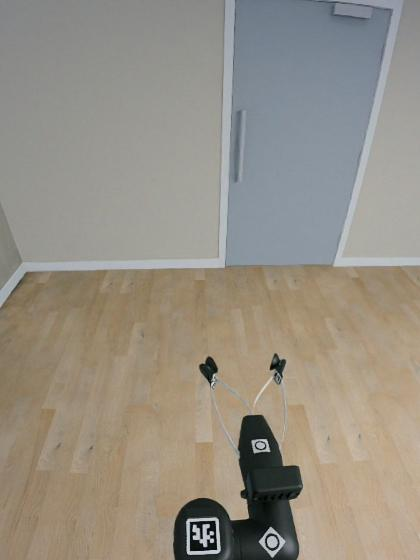

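Emit:
move(blocking=false, cameras=[], r2={"base":{"translate_m":1.55,"strafe_m":-0.15},"pace":"fast"})

Emit:
wait(seconds=6, cameras=["r2_head_camera","r2_wrist_camera"])

Scene clock: 221.00 s.
move: r2 moving
r1: as last shown
r1.turned_by_imu: -0.001
r1.lidar_m: 2.45 3.93 1.54 0.84 0.75 0.76 0.88 0.78 0.76 0.95 1.84 2.02
r1.motor_effort: lift_m=+24(24) arm_m=+4(4) wheel_0=+1(1) wheel_1=+0(0) wheel_2=+0(0)
r1.servo_current: wrist_yaw_rad=52(59) wrist_pitch_rad=46(52) wrist_roll_rad=52(65) gripper_m=39(46)
r1.wrist_depth_mm: - - - - - - - / - - - - - - - / - - - - - - - / - - - - - - - / - - - - - - - / - - 194 - 188 - - / - 1921 1921 153 - - -
r2.base_odometry: x=-1.873 y=-1.295 heading=-2.884
r2.turned_by_wheels: +0.000
r2.turned_by_imu: +0.001
r2.base_tilt: forward=-0.7 right=+0.1
r2.lidar_m: 2.35 2.27 1.70 1.61 1.68 2.30 3.53 0.71 0.79 3.11 3.25 2.48
r2.base_status: translate_m moving; strafe_m moving
r2.joint_positions: lift_m=+0.920 arm_m=+0.000 wrist_yaw_rad=-0.003 wrist_pitch_rad=+0.009 wrist_roll_rad=+0.002 gripper_m=+0.100
r2.joint_status: not commanded
r2.measured_speeds: translate_m=+0.154 strafe_m=-0.017 rotate_rad=-0.003 lift_m=+0.000 arm_m=+0.000 wrist_yaw_rad=+0.000 wrist_pitch_rad=+0.000 wrist_roll_rad=+0.000
r2.motor_effort: lift_m=+14(14) arm_m=-7(7) wheel_0=+9(12) wheel_1=+8(8) wheel_2=-14(14)
r2.servo_current: wrist_yaw_rad=59(59) wrist_pitch_rad=52(59) wrist_roll_rad=46(52) gripper_m=46(59)
r2.hand_pose: x=+0.4592 y=-0.0882 z=+1.0960 quat_wxyz=(+1.000, +0.001, +0.004, -0.001) (m; r2's base frame)
r2.wrist_depth_mm: - - - - - - - / - - - - - - - / - - - - - - - / - - - - - - - / - - - - - - - / - - 195 - 195 - - / - - - - - - -
pictures: none
No camera images: "cameras" was empty.

Scene clock: 226.03 s.
earlier move: r2 done
r1.base_odometry: x=+0.000 y=+0.000 heading=+1.600
r1.turned_by_wheels: +0.000
r1.turned_by_imu: +0.000
r1.base_tilt: forward=-1.5 right=+1.3
r1.lidar_m: 2.42 3.89 1.51 0.87 0.73 0.76 0.87 0.78 0.76 0.97 1.80 2.05
r1.base_status: not commanded
r1.joint_positions: lift_m=+0.700 arm_m=+0.000 wrist_yaw_rad=+0.003 wrist_pitch_rad=+0.002 wrist_roll_rad=+0.000 gripper_m=+0.056
r1.joint_status: not commanded
r1.measured_speeds: all 0
r1.motor_effort: lift_m=+24(24) arm_m=+4(4) wheel_0=+1(2) wheel_1=+0(1) wheel_2=+0(0)
r1.servo_current: wrist_yaw_rad=59(78) wrist_pitch_rad=46(52) wrist_roll_rad=65(72) gripper_m=39(46)
r1.hand_pose: x=+0.4595 y=-0.0867 z=+0.8772 quat_wxyz=(+1.000, +0.000, +0.001, +0.001) (m; r1's base frame)
r1.wrist_depth_mm: - - - - - - - / - - - - - - - / - - - - - - - / - - - - - - - / - - - - - - - / - - 195 - 187 - - / - 1983 1921 154 - - -
r2.base_odometry: x=-3.370 y=-1.538 heading=-2.884
r2.turned_by_wheels: +0.000
r2.turned_by_imu: +0.002
r2.base_tilt: forward=-0.6 right=+0.1
r2.lidar_m: 0.81 0.87 1.28 1.74 1.84 2.53 2.09 2.15 3.09 2.99 1.25 0.88
r2.base_status: done
r2.joint_positions: lift_m=+0.920 arm_m=+0.000 wrist_yaw_rad=-0.003 wrist_pitch_rad=+0.008 wrist_roll_rad=+0.002 gripper_m=+0.100
r2.joint_status: not commanded
r2.measured_speeds: all 0
r2.motor_effort: lift_m=+15(16) arm_m=-7(7) wheel_0=+3(13) wheel_1=+4(9) wheel_2=-1(16)
r2.servo_current: wrist_yaw_rad=52(65) wrist_pitch_rad=52(59) wrist_roll_rad=46(65) gripper_m=46(59)
r2.hand_pose: x=+0.4593 y=-0.0882 z=+1.0960 quat_wxyz=(+1.000, +0.001, +0.004, -0.001) (m; r2's base frame)
r2.wrist_depth_mm: - - - - - - - / - - - - - - - / - - - 634 554 - - / - - - 640 554 - - / - - - - 559 - - / - - 189 - 187 - - / - - - - - - -
wait: 5.03 of 6 s (r2 has come to rest)
pictures: r2_head_camera, r2_wrist_camera
Images, in order (width x height): r2_head_camera 420x560, r2_wrist_camera 616x392.

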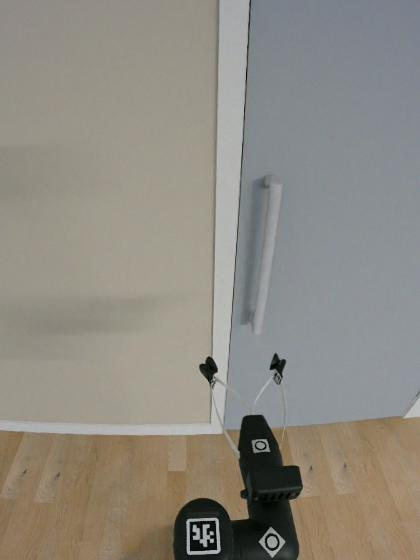

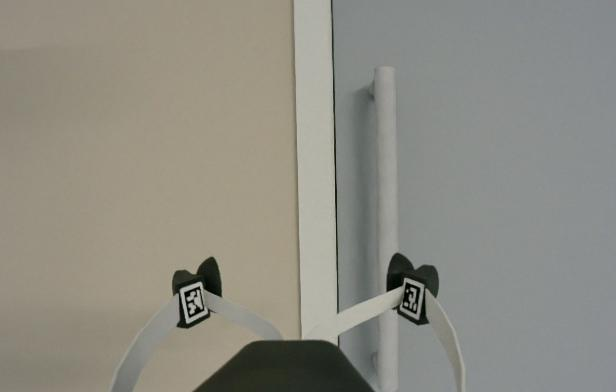

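Emit:
move(blocking=false, cameras=[], r2={"base":{"translate_m":0.2,"strafe_m":-0.105}})

Emit:
wait(seconds=3, cameras=["r2_wrist_camera"])

Scene clock: 238.53 s.
move: r2 moving
r1: as last shown
r1.turned_by_imu: -0.001
r1.base_tilt: forward=-1.6 right=+1.2
r1.lidar_m: 2.44 3.91 1.53 0.86 0.75 0.76 0.87 0.76 0.79 0.96 1.83 2.03
r1.servo_current: wrist_yaw_rad=33(72) wrist_pitch_rad=46(46) wrist_roll_rad=39(59) gripper_m=39(52)
r1.wrist_depth_mm: - - - - - - - / - - - - - - - / - - - - - - - / - - - - - - - / - - - - - - - / - - 193 - 187 - - / - 1921 1921 153 - - -
r2.base_odometry: x=-3.404 y=-1.530 heading=-2.884
r2.turned_by_wheels: +0.000
r2.turned_by_imu: +0.002
r2.base_tilt: forward=-0.7 right=+0.0
r2.lidar_m: 0.79 0.88 1.23 1.77 1.85 2.56 2.10 2.13 3.10 2.96 1.18 0.84
r2.base_status: translate_m moving; strafe_m moving
r2.joint_positions: lift_m=+0.920 arm_m=+0.000 wrist_yaw_rad=-0.003 wrist_pitch_rad=+0.008 wrist_roll_rad=+0.002 gripper_m=+0.100
r2.joint_status: not commanded
r2.measured_speeds: translate_m=+0.123 strafe_m=-0.063 rotate_rad=+0.007 lift_m=+0.000 arm_m=+0.000 wrist_yaw_rad=+0.000 wrist_pitch_rad=+0.000 wrist_roll_rad=+0.000
r2.motor_effort: lift_m=+15(16) arm_m=-7(7) wheel_0=+12(13) wheel_1=+5(6) wheel_2=-12(13)
r2.servo_current: wrist_yaw_rad=39(59) wrist_pitch_rad=59(59) wrist_roll_rad=52(52) gripper_m=59(59)
r2.hand_pose: x=+0.4593 y=-0.0882 z=+1.0960 quat_wxyz=(+1.000, +0.001, +0.004, -0.001) (m; r2's base frame)
r2.wrist_depth_mm: - - - 597 - - - / - - - - 517 - - / - - - - 521 - - / - - - - 530 - - / - - - - 530 - - / - - 189 - 191 - - / - - - - - - -
pictures: none
No camera images: "cameras" was empty.

Scene clock: 240.10 s.
earlier move: r2 done
r1.base_odometry: x=+0.000 y=+0.000 heading=+1.600
r1.turned_by_wheels: +0.000
r1.turned_by_imu: +0.000
r1.base_tilt: forward=-1.6 right=+1.3
r1.lidar_m: 2.46 3.92 1.56 0.83 0.75 0.76 0.89 0.76 0.77 0.98 1.83 2.03
r1.base_status: not commanded
r1.joint_positions: lift_m=+0.700 arm_m=+0.000 wrist_yaw_rad=+0.003 wrist_pitch_rad=+0.002 wrist_roll_rad=+0.000 gripper_m=+0.056
r1.joint_status: not commanded
r1.measured_speeds: all 0
r1.motor_effort: lift_m=+24(24) arm_m=+4(4) wheel_0=+1(2) wheel_1=+0(1) wheel_2=+0(0)
r1.servo_current: wrist_yaw_rad=39(72) wrist_pitch_rad=39(52) wrist_roll_rad=46(59) gripper_m=39(52)
r1.hand_pose: x=+0.4595 y=-0.0867 z=+0.8772 quat_wxyz=(+1.000, +0.000, +0.001, +0.001) (m; r1's base frame)
r1.wrist_depth_mm: - - - - - - - / - - - - - - - / - - - - - - - / - - - - - - - / - - - - - - - / - - 194 - 187 - - / - 1921 1983 153 - - -
r2.base_odometry: x=-3.590 y=-1.488 heading=-2.884
r2.turned_by_wheels: +0.000
r2.turned_by_imu: +0.000
r2.base_tilt: forward=-0.7 right=+0.1
r2.lidar_m: 0.60 0.71 0.98 1.86 1.95 2.69 2.25 2.36 3.00 2.54 0.96 0.71
r2.base_status: done
r2.joint_positions: lift_m=+0.920 arm_m=+0.000 wrist_yaw_rad=-0.003 wrist_pitch_rad=+0.008 wrist_roll_rad=+0.002 gripper_m=+0.100
r2.joint_status: not commanded
r2.measured_speeds: all 0
r2.motor_effort: lift_m=+16(16) arm_m=-7(7) wheel_0=+0(13) wheel_1=+4(6) wheel_2=-3(14)
r2.servo_current: wrist_yaw_rad=52(59) wrist_pitch_rad=52(59) wrist_roll_rad=46(59) gripper_m=52(59)
r2.hand_pose: x=+0.4593 y=-0.0882 z=+1.0960 quat_wxyz=(+1.000, +0.001, +0.004, -0.001) (m; r2's base frame)
r2.wrist_depth_mm: 445 439 421 - - - - / 452 442 430 353 - - - / 452 449 430 357 - - - / 452 449 430 362 - - - / 455 455 433 366 - - - / 462 452 197 364 185 - - / 466 462 442 - - - -
wait: 1.57 of 3 s (r2 has come to rest)
pictures: r2_wrist_camera
Images, in order (width x height): r2_wrist_camera 616x392.

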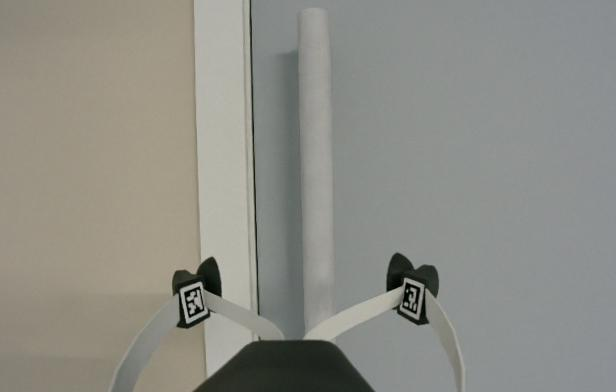

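Emit:
move(blocking=false, cameras=[], r2={"base":{"translate_m":0.185},"pace":"slow","contact_limits":{"translate_m":0.3}})

Emit:
wait(seconds=4, cameras=["r2_wrist_camera"])

Scene clock: 245.87 s.
move: r2 moving
r1: as last shown
r1.lidar_m: 2.43 3.90 1.56 0.85 0.75 0.76 0.88 0.77 0.79 0.94 1.83 2.03
r1.motor_effort: lift_m=+24(24) arm_m=+4(4) wheel_0=+2(2) wheel_1=+0(0) wheel_2=+0(0)
r1.servo_current: wrist_yaw_rad=59(59) wrist_pitch_rad=46(46) wrist_roll_rad=52(72) gripper_m=46(46)
r1.wrist_depth_mm: - - - - - - - / - - - - - - - / - - - - - - - / - - - - - - - / - - - - - - - / - - 193 - 188 - - / - 1863 1921 153 - - -
r2.base_odometry: x=-3.602 y=-1.491 heading=-2.883
r2.turned_by_wheels: +0.000
r2.turned_by_imu: +0.001
r2.base_tilt: forward=-0.7 right=+0.0
r2.lidar_m: 0.59 0.68 0.95 1.85 1.92 2.70 2.25 2.37 3.01 2.49 0.90 0.68
r2.base_status: translate_m moving
r2.joint_positions: lift_m=+0.920 arm_m=+0.000 wrist_yaw_rad=-0.003 wrist_pitch_rad=+0.008 wrist_roll_rad=+0.002 gripper_m=+0.100
r2.joint_status: not commanded
r2.measured_speeds: translate_m=+0.049 strafe_m=+0.000 rotate_rad=+0.000 lift_m=+0.000 arm_m=+0.000 wrist_yaw_rad=+0.000 wrist_pitch_rad=+0.000 wrist_roll_rad=+0.000
r2.motor_effort: lift_m=+15(16) arm_m=-7(7) wheel_0=+4(8) wheel_1=+7(7) wheel_2=-9(10)
r2.servo_current: wrist_yaw_rad=46(52) wrist_pitch_rad=52(59) wrist_roll_rad=52(52) gripper_m=52(52)
r2.contact_limits: translate_m 0.3
r2.hand_pose: x=+0.4593 y=-0.0882 z=+1.0960 quat_wxyz=(+1.000, +0.001, +0.004, -0.001) (m; r2's base frame)
r2.wrist_depth_mm: 433 433 415 340 - - 407 / 436 430 415 345 - - - / 442 436 415 345 - - - / 445 436 418 351 - - - / 445 442 424 353 - - - / 449 445 195 351 185 - - / 452 445 430 - - - -
pictures: none
No camera images: "cameras" was empty.

Scene clock: 248.50 s.
earlier move: r2 done
r1.base_odometry: x=+0.000 y=+0.000 heading=+1.600
r1.turned_by_wheels: +0.000
r1.turned_by_imu: +0.000
r1.base_tilt: forward=-1.6 right=+1.3
r1.lidar_m: 2.46 3.93 1.55 0.85 0.76 0.74 0.86 0.77 0.77 0.96 1.85 2.04
r1.base_status: not commanded
r1.joint_positions: lift_m=+0.700 arm_m=+0.000 wrist_yaw_rad=+0.003 wrist_pitch_rad=+0.002 wrist_roll_rad=+0.000 gripper_m=+0.056
r1.joint_status: not commanded
r1.measured_speeds: all 0
r1.motor_effort: lift_m=+24(24) arm_m=+4(4) wheel_0=+1(2) wheel_1=+0(1) wheel_2=+0(0)
r1.servo_current: wrist_yaw_rad=26(78) wrist_pitch_rad=39(52) wrist_roll_rad=52(72) gripper_m=46(52)
r1.hand_pose: x=+0.4595 y=-0.0867 z=+0.8772 quat_wxyz=(+1.000, +0.000, +0.001, +0.001) (m; r1's base frame)
r1.wrist_depth_mm: - - - - - - - / - - - - - - - / - - - - - - - / - - - - - - - / - - - - - - - / - - 194 - 188 - - / - 1921 1921 153 - - -
r2.base_odometry: x=-3.768 y=-1.535 heading=-2.884
r2.turned_by_wheels: +0.000
r2.turned_by_imu: +0.000
r2.base_tilt: forward=-0.7 right=+0.1
r2.lidar_m: 0.41 0.51 0.71 1.86 1.93 2.70 2.44 4.08 3.02 1.85 0.69 0.52
r2.base_status: done
r2.joint_positions: lift_m=+0.920 arm_m=+0.000 wrist_yaw_rad=-0.003 wrist_pitch_rad=+0.008 wrist_roll_rad=+0.002 gripper_m=+0.100
r2.joint_status: not commanded
r2.measured_speeds: all 0
r2.motor_effort: lift_m=+16(16) arm_m=-7(7) wheel_0=+3(10) wheel_1=+4(8) wheel_2=-6(11)
r2.servo_current: wrist_yaw_rad=46(59) wrist_pitch_rad=46(59) wrist_roll_rad=39(65) gripper_m=46(59)
r2.contact_limits: translate_m 0.3
r2.hand_pose: x=+0.4593 y=-0.0882 z=+1.0960 quat_wxyz=(+1.000, +0.001, +0.004, -0.001) (m; r2's base frame)
r2.wrist_depth_mm: 259 243 253 175 248 246 - / 259 245 256 178 251 247 245 / 262 246 257 176 252 249 246 / 265 248 258 177 254 250 249 / 267 250 260 178 255 252 249 / 270 251 204 179 197 254 252 / 271 254 264 - 258 255 253
wait: 2.63 of 4 s (r2 has come to rest)
pictures: r2_wrist_camera
Images, in order (width x height): r2_wrist_camera 616x392.

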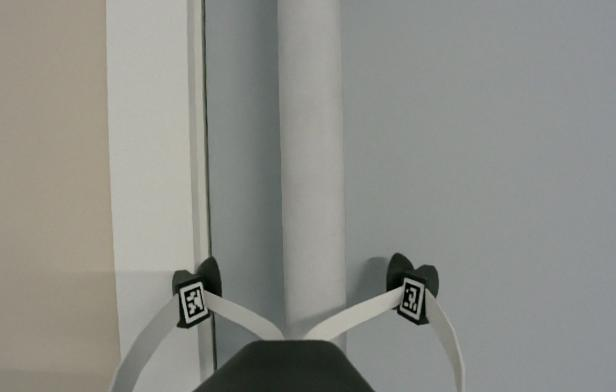

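Emit:
move(blocking=false, cameras=[], r2={"base":{"translate_m":0.02},"pace":"slow","contact_limits":{"translate_m":0.2}})

Emit:
wait(seconds=1, cameras=[])

Emit:
move(blocking=false, cameras=[], r2={"joints":{"gripper_m":-0.03}})

Emit:
wait(seconds=2.5, cameras=["r2_wrist_camera"])

Scene clock: 254.30 s.
move: r2 moving
r1: as last shown
r1.base_tilt: forward=-1.6 right=+1.2
r1.lidar_m: 2.47 3.92 1.52 0.85 0.73 0.76 0.87 0.77 0.77 0.97 1.86 2.02
r1.motor_effort: lift_m=+24(24) arm_m=+4(4) wheel_0=+1(2) wheel_1=+0(0) wheel_2=+0(0)
r1.servo_current: wrist_yaw_rad=52(59) wrist_pitch_rad=39(52) wrist_roll_rad=52(59) gripper_m=39(46)
r1.wrist_depth_mm: - - - - - - - / - - - - - - - / - - - - - - - / - - - - - - - / - - - - - - - / - - 194 - 187 - - / - 1983 1921 153 - - -
r2.base_odometry: x=-3.780 y=-1.538 heading=-2.883
r2.turned_by_wheels: +0.000
r2.turned_by_imu: +0.001
r2.base_tilt: forward=-0.6 right=+0.1
r2.lidar_m: 0.39 0.48 0.66 1.84 1.95 2.67 2.46 4.09 2.99 1.80 0.64 0.49
r2.base_status: translate_m moving
r2.joint_positions: lift_m=+0.920 arm_m=+0.000 wrist_yaw_rad=-0.003 wrist_pitch_rad=+0.008 wrist_roll_rad=+0.002 gripper_m=+0.100
r2.joint_status: not commanded
r2.measured_speeds: translate_m=+0.042 strafe_m=+0.000 rotate_rad=+0.001 lift_m=+0.000 arm_m=-0.001 wrist_yaw_rad=+0.000 wrist_pitch_rad=+0.000 wrist_roll_rad=+0.000
r2.motor_effort: lift_m=+16(16) arm_m=-7(7) wheel_0=+11(11) wheel_1=+7(8) wheel_2=-8(11)
r2.servo_current: wrist_yaw_rad=59(59) wrist_pitch_rad=46(52) wrist_roll_rad=59(59) gripper_m=59(59)
r2.contact_limits: translate_m 0.2
r2.hand_pose: x=+0.4592 y=-0.0882 z=+1.0960 quat_wxyz=(+1.000, +0.001, +0.004, -0.001) (m; r2's base frame)
r2.wrist_depth_mm: 249 232 243 163 239 236 234 / 250 236 244 164 239 236 235 / 252 236 247 166 242 238 236 / 254 237 248 167 244 240 238 / 256 240 250 167 244 242 240 / 257 241 205 168 196 244 241 / 260 242 244 - 248 246 244
pictures: none
No camera images: "cameras" was empty.

Scene clock: 254.97 s.
earlier move: r2 done
r1.base_odometry: x=+0.000 y=+0.000 heading=+1.600
r1.turned_by_wheels: +0.000
r1.turned_by_imu: +0.000
r1.base_tilt: forward=-1.6 right=+1.3
r1.lidar_m: 2.46 3.93 1.53 0.84 0.74 0.75 0.88 0.76 0.78 0.97 1.83 2.02
r1.base_status: not commanded
r1.joint_positions: lift_m=+0.700 arm_m=+0.000 wrist_yaw_rad=+0.003 wrist_pitch_rad=+0.002 wrist_roll_rad=+0.000 gripper_m=+0.056
r1.joint_status: not commanded
r1.measured_speeds: all 0
r1.motor_effort: lift_m=+24(24) arm_m=+4(4) wheel_0=+1(2) wheel_1=+0(1) wheel_2=+0(0)
r1.servo_current: wrist_yaw_rad=52(59) wrist_pitch_rad=39(52) wrist_roll_rad=52(59) gripper_m=33(46)
r1.hand_pose: x=+0.4595 y=-0.0867 z=+0.8772 quat_wxyz=(+1.000, +0.000, +0.001, +0.001) (m; r1's base frame)
r1.wrist_depth_mm: - - - - - - - / - - - - - - - / - - - - - - - / - - - - - - - / - - - - - - - / - - 193 - 187 - - / - 1863 1921 153 - - -
r2.base_odometry: x=-3.787 y=-1.540 heading=-2.884
r2.turned_by_wheels: -0.001
r2.turned_by_imu: +0.012
r2.base_tilt: forward=-0.8 right=+0.1
r2.lidar_m: 0.38 0.48 0.67 1.84 1.96 2.75 2.45 4.01 3.00 1.71 0.65 0.42
r2.base_status: done
r2.joint_positions: lift_m=+0.920 arm_m=+0.000 wrist_yaw_rad=-0.007 wrist_pitch_rad=+0.008 wrist_roll_rad=+0.002 gripper_m=+0.100
r2.joint_status: not commanded
r2.measured_speeds: translate_m=+0.000 strafe_m=+0.000 rotate_rad=+0.000 lift_m=+0.000 arm_m=+0.000 wrist_yaw_rad=-0.002 wrist_pitch_rad=+0.000 wrist_roll_rad=+0.000
r2.motor_effort: lift_m=+15(16) arm_m=+4(7) wheel_0=+4(11) wheel_1=+6(8) wheel_2=-17(17)
r2.servo_current: wrist_yaw_rad=46(59) wrist_pitch_rad=52(59) wrist_roll_rad=46(65) gripper_m=52(59)
r2.contact_limits: translate_m 0.2
r2.hand_pose: x=+0.4586 y=-0.0894 z=+1.0961 quat_wxyz=(+1.000, +0.001, +0.004, -0.004) (m; r2's base frame)
r2.wrist_depth_mm: 243 229 240 160 236 235 234 / 245 230 242 161 238 236 235 / 247 232 244 163 240 238 236 / 249 234 245 163 241 239 239 / 251 234 245 166 243 241 241 / 252 237 200 165 195 244 242 / 253 238 244 - 246 245 245
wait: 0.67 of 1 s (r2 has come to rest)
pictures: none
No camera images: "cameras" was empty.

Scene clock: 255.47 s.
move: r2 moving
r1: as last shown
r1.lidar_m: 2.43 3.92 1.55 0.84 0.75 0.74 0.89 0.76 0.80 0.97 1.83 2.02
r1.motor_effort: lift_m=+24(24) arm_m=+4(4) wheel_0=+1(1) wheel_1=+0(1) wheel_2=+0(0)
r1.servo_current: wrist_yaw_rad=46(65) wrist_pitch_rad=46(46) wrist_roll_rad=59(65) gripper_m=46(46)
r1.wrist_depth_mm: - - - - - - - / - - - - - - - / - - - - - - - / - - - - - - - / - - - - - - - / - - 194 - 187 - - / - 1921 1921 153 - - -
r2.base_odometry: x=-3.787 y=-1.540 heading=-2.884
r2.turned_by_wheels: +0.000
r2.turned_by_imu: +0.000
r2.base_tilt: forward=-0.9 right=+0.1
r2.lidar_m: 0.38 0.50 0.70 1.86 1.94 2.70 2.45 4.02 3.00 1.72 0.68 0.43
r2.base_status: not commanded
r2.joint_positions: lift_m=+0.920 arm_m=+0.000 wrist_yaw_rad=-0.008 wrist_pitch_rad=+0.008 wrist_roll_rad=+0.002 gripper_m=+0.084
r2.joint_status: gripper_m moving
r2.measured_speeds: translate_m=+0.000 strafe_m=+0.000 rotate_rad=+0.000 lift_m=+0.000 arm_m=+0.000 wrist_yaw_rad=-0.002 wrist_pitch_rad=+0.000 wrist_roll_rad=+0.000
r2.motor_effort: lift_m=+16(16) arm_m=+4(5) wheel_0=+4(4) wheel_1=+5(6) wheel_2=-17(17)
r2.servo_current: wrist_yaw_rad=46(65) wrist_pitch_rad=52(59) wrist_roll_rad=39(52) gripper_m=150(150)
r2.contact_limits: translate_m 0.2
r2.hand_pose: x=+0.4586 y=-0.0896 z=+1.0961 quat_wxyz=(+1.000, +0.001, +0.004, -0.004) (m; r2's base frame)
r2.wrist_depth_mm: 243 229 240 160 237 236 233 / 245 229 240 161 238 236 235 / 247 232 243 163 240 237 236 / 248 233 245 164 242 239 238 / 250 236 247 165 243 241 240 / 252 236 216 167 194 243 242 / 253 238 246 - 246 244 244
pictures: none
No camera images: "cameras" was empty.

Scene clock: 256.97 s.
earlier move: r2 done
r1.base_odometry: x=+0.000 y=+0.000 heading=+1.600
r1.turned_by_wheels: +0.000
r1.turned_by_imu: +0.000
r1.base_tilt: forward=-1.6 right=+1.3
r1.lidar_m: 2.44 3.92 1.53 0.84 0.75 0.77 0.87 0.77 0.77 0.95 1.84 2.03
r1.base_status: not commanded
r1.joint_positions: lift_m=+0.700 arm_m=+0.000 wrist_yaw_rad=+0.003 wrist_pitch_rad=+0.002 wrist_roll_rad=+0.000 gripper_m=+0.056
r1.joint_status: not commanded
r1.measured_speeds: all 0
r1.motor_effort: lift_m=+24(24) arm_m=+4(4) wheel_0=+1(2) wheel_1=+0(1) wheel_2=+0(0)
r1.servo_current: wrist_yaw_rad=59(65) wrist_pitch_rad=39(52) wrist_roll_rad=33(78) gripper_m=39(46)
r1.hand_pose: x=+0.4595 y=-0.0867 z=+0.8772 quat_wxyz=(+1.000, +0.000, +0.001, +0.001) (m; r1's base frame)
r1.wrist_depth_mm: - - - - - - - / - - - - - - - / - - - - - - - / - - - - - - - / - - - - - - - / - - 195 - 188 - - / - 1921 1921 153 - - -
r2.base_odometry: x=-3.787 y=-1.540 heading=-2.884
r2.turned_by_wheels: +0.000
r2.turned_by_imu: +0.000
r2.base_tilt: forward=-0.7 right=+0.1
r2.lidar_m: 0.38 0.48 0.67 1.83 1.95 2.72 2.46 4.02 3.00 1.72 0.67 0.43
r2.base_status: not commanded
r2.joint_positions: lift_m=+0.920 arm_m=+0.000 wrist_yaw_rad=-0.008 wrist_pitch_rad=+0.008 wrist_roll_rad=+0.002 gripper_m=-0.029
r2.joint_status: all done
r2.measured_speeds: all 0
r2.motor_effort: lift_m=+15(16) arm_m=+4(5) wheel_0=-4(5) wheel_1=+1(6) wheel_2=-8(17)
r2.servo_current: wrist_yaw_rad=46(65) wrist_pitch_rad=52(59) wrist_roll_rad=46(59) gripper_m=98(273)
r2.contact_limits: translate_m 0.2
r2.hand_pose: x=+0.4585 y=-0.0897 z=+1.0961 quat_wxyz=(+1.000, +0.001, +0.004, -0.004) (m; r2's base frame)
r2.wrist_depth_mm: 240 225 237 157 236 233 231 / 242 229 239 159 236 235 233 / 245 229 241 161 237 236 234 / 245 231 243 161 239 237 236 / 247 233 244 163 242 239 237 / 249 235 184 163 178 239 239 / 250 236 247 - 243 242 241
wait: 1.50 of 2.5 s (r2 has come to rest)
pictures: r2_wrist_camera
Images, in order (width x height): r2_wrist_camera 616x392.

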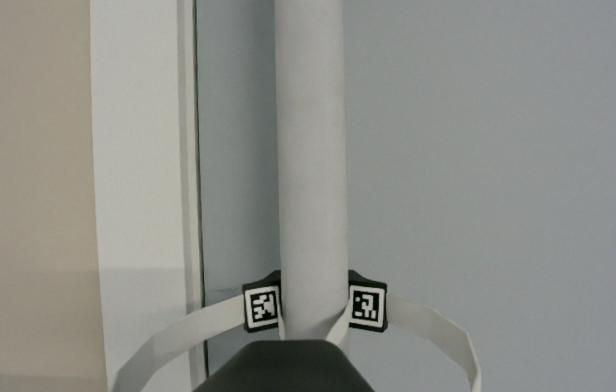

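Emit:
move(blocking=false, cameras=[], r2={"base":{"translate_m":-0.22,"strafe_m":-0.05},"contact_limits":{"translate_m":0.8}})

Emit:
wait(seconds=4, cameras=["r2_head_camera"])

Scene clock: 270.23 s.
move: r2 moving
r1: as last shown
r1.turned_by_imu: -0.001
r1.lidar_m: 2.46 3.90 1.53 0.87 0.75 0.76 0.86 0.77 0.79 0.97 1.81 2.04
r1.motor_effort: lift_m=+24(24) arm_m=+4(4) wheel_0=+1(1) wheel_1=+0(1) wheel_2=+0(0)
r1.servo_current: wrist_yaw_rad=46(65) wrist_pitch_rad=46(46) wrist_roll_rad=46(59) gripper_m=39(52)
r1.wrist_depth_mm: - - - - - - - / - - - - - - - / - - - - - - - / - - - - - - - / - - - - - - - / - - 193 - 187 - - / - 1921 1921 153 - - -
r2.base_odometry: x=-3.760 y=-1.525 heading=-2.884
r2.turned_by_wheels: +0.000
r2.turned_by_imu: -0.036
r2.base_tilt: forward=-0.3 right=+0.3
r2.lidar_m: 0.37 0.49 0.66 1.81 1.91 2.60 2.40 2.48 3.04 2.05 0.70 0.47
r2.base_status: translate_m moving; strafe_m moving
r2.joint_positions: lift_m=+0.920 arm_m=+0.000 wrist_yaw_rad=+0.001 wrist_pitch_rad=+0.005 wrist_roll_rad=+0.002 gripper_m=-0.029
r2.joint_status: not commanded
r2.measured_speeds: translate_m=-0.122 strafe_m=-0.028 rotate_rad=-0.002 lift_m=+0.000 arm_m=+0.000 wrist_yaw_rad=+0.035 wrist_pitch_rad=-0.005 wrist_roll_rad=+0.000
r2.motor_effort: lift_m=+16(16) arm_m=-5(5) wheel_0=-15(18) wheel_1=-6(10) wheel_2=+21(21)
r2.servo_current: wrist_yaw_rad=46(59) wrist_pitch_rad=39(59) wrist_roll_rad=39(52) gripper_m=98(104)
r2.contact_limits: translate_m 0.8
r2.hand_pose: x=+0.4595 y=-0.0871 z=+1.0968 quat_wxyz=(+1.000, +0.001, +0.003, +0.001) (m; r2's base frame)
r2.wrist_depth_mm: 254 239 242 162 239 236 236 / 257 241 243 163 240 238 237 / 258 241 244 164 242 240 239 / 259 244 246 165 244 243 240 / 262 246 249 168 245 243 242 / 264 247 184 169 182 245 245 / 266 250 251 - 248 247 246
pictures: none
No camera images: "cameras" was empty.

Scene clock: 271.90 s.
earlier move: r2 done
r1.base_odometry: x=+0.000 y=+0.000 heading=+1.600
r1.turned_by_wheels: +0.000
r1.turned_by_imu: +0.000
r1.base_tilt: forward=-1.6 right=+1.3
r1.lidar_m: 2.45 3.91 1.62 0.87 0.73 0.74 0.88 0.77 0.78 0.96 1.81 2.03
r1.base_status: not commanded
r1.joint_positions: lift_m=+0.700 arm_m=+0.000 wrist_yaw_rad=+0.003 wrist_pitch_rad=+0.002 wrist_roll_rad=+0.000 gripper_m=+0.056
r1.joint_status: not commanded
r1.measured_speeds: all 0
r1.motor_effort: lift_m=+24(24) arm_m=+4(4) wheel_0=+1(2) wheel_1=+0(1) wheel_2=+0(0)
r1.servo_current: wrist_yaw_rad=33(72) wrist_pitch_rad=39(52) wrist_roll_rad=59(59) gripper_m=39(52)
r1.hand_pose: x=+0.4595 y=-0.0867 z=+0.8772 quat_wxyz=(+1.000, +0.000, +0.001, +0.001) (m; r1's base frame)
r1.wrist_depth_mm: - - - - - - - / - - - - - - - / - - - - - - - / - - - - - - - / - - - - - - - / - - 193 - 187 - - / - 1983 1921 153 - - -
r2.base_odometry: x=-3.588 y=-1.435 heading=-2.884
r2.turned_by_wheels: +0.000
r2.turned_by_imu: -0.087
r2.base_tilt: forward=-0.6 right=+0.1
r2.lidar_m: 0.39 0.67 0.86 1.84 1.88 2.39 2.26 2.29 3.14 2.88 0.97 0.52
r2.base_status: done
r2.joint_positions: lift_m=+0.920 arm_m=+0.000 wrist_yaw_rad=+0.005 wrist_pitch_rad=+0.003 wrist_roll_rad=+0.002 gripper_m=-0.029
r2.joint_status: not commanded
r2.measured_speeds: all 0
r2.motor_effort: lift_m=+16(16) arm_m=-5(5) wheel_0=-7(18) wheel_1=-1(29) wheel_2=+8(28)
r2.servo_current: wrist_yaw_rad=59(78) wrist_pitch_rad=46(59) wrist_roll_rad=52(65) gripper_m=98(104)
r2.contact_limits: translate_m 0.8
r2.hand_pose: x=+0.4598 y=-0.0859 z=+1.0974 quat_wxyz=(+1.000, +0.001, +0.002, +0.003) (m; r2's base frame)
r2.wrist_depth_mm: 418 421 229 163 262 281 298 / 418 421 230 164 263 283 301 / 421 421 232 165 265 285 301 / 427 424 231 165 265 287 306 / 424 433 234 168 270 289 310 / 424 433 184 167 181 291 310 / 436 433 232 - 276 283 314
wait: 1.67 of 4 s (r2 has come to rest)
pictures: r2_head_camera
Images, in order (width x height): r2_head_camera 420x560.

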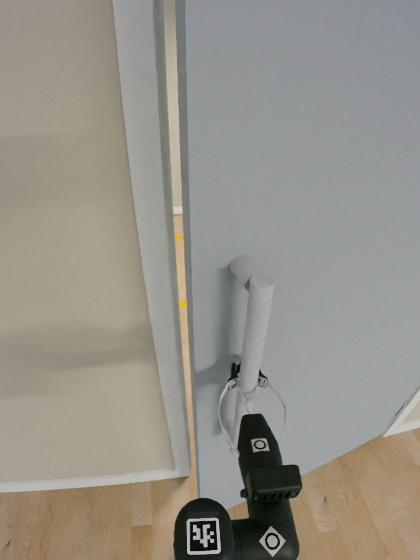

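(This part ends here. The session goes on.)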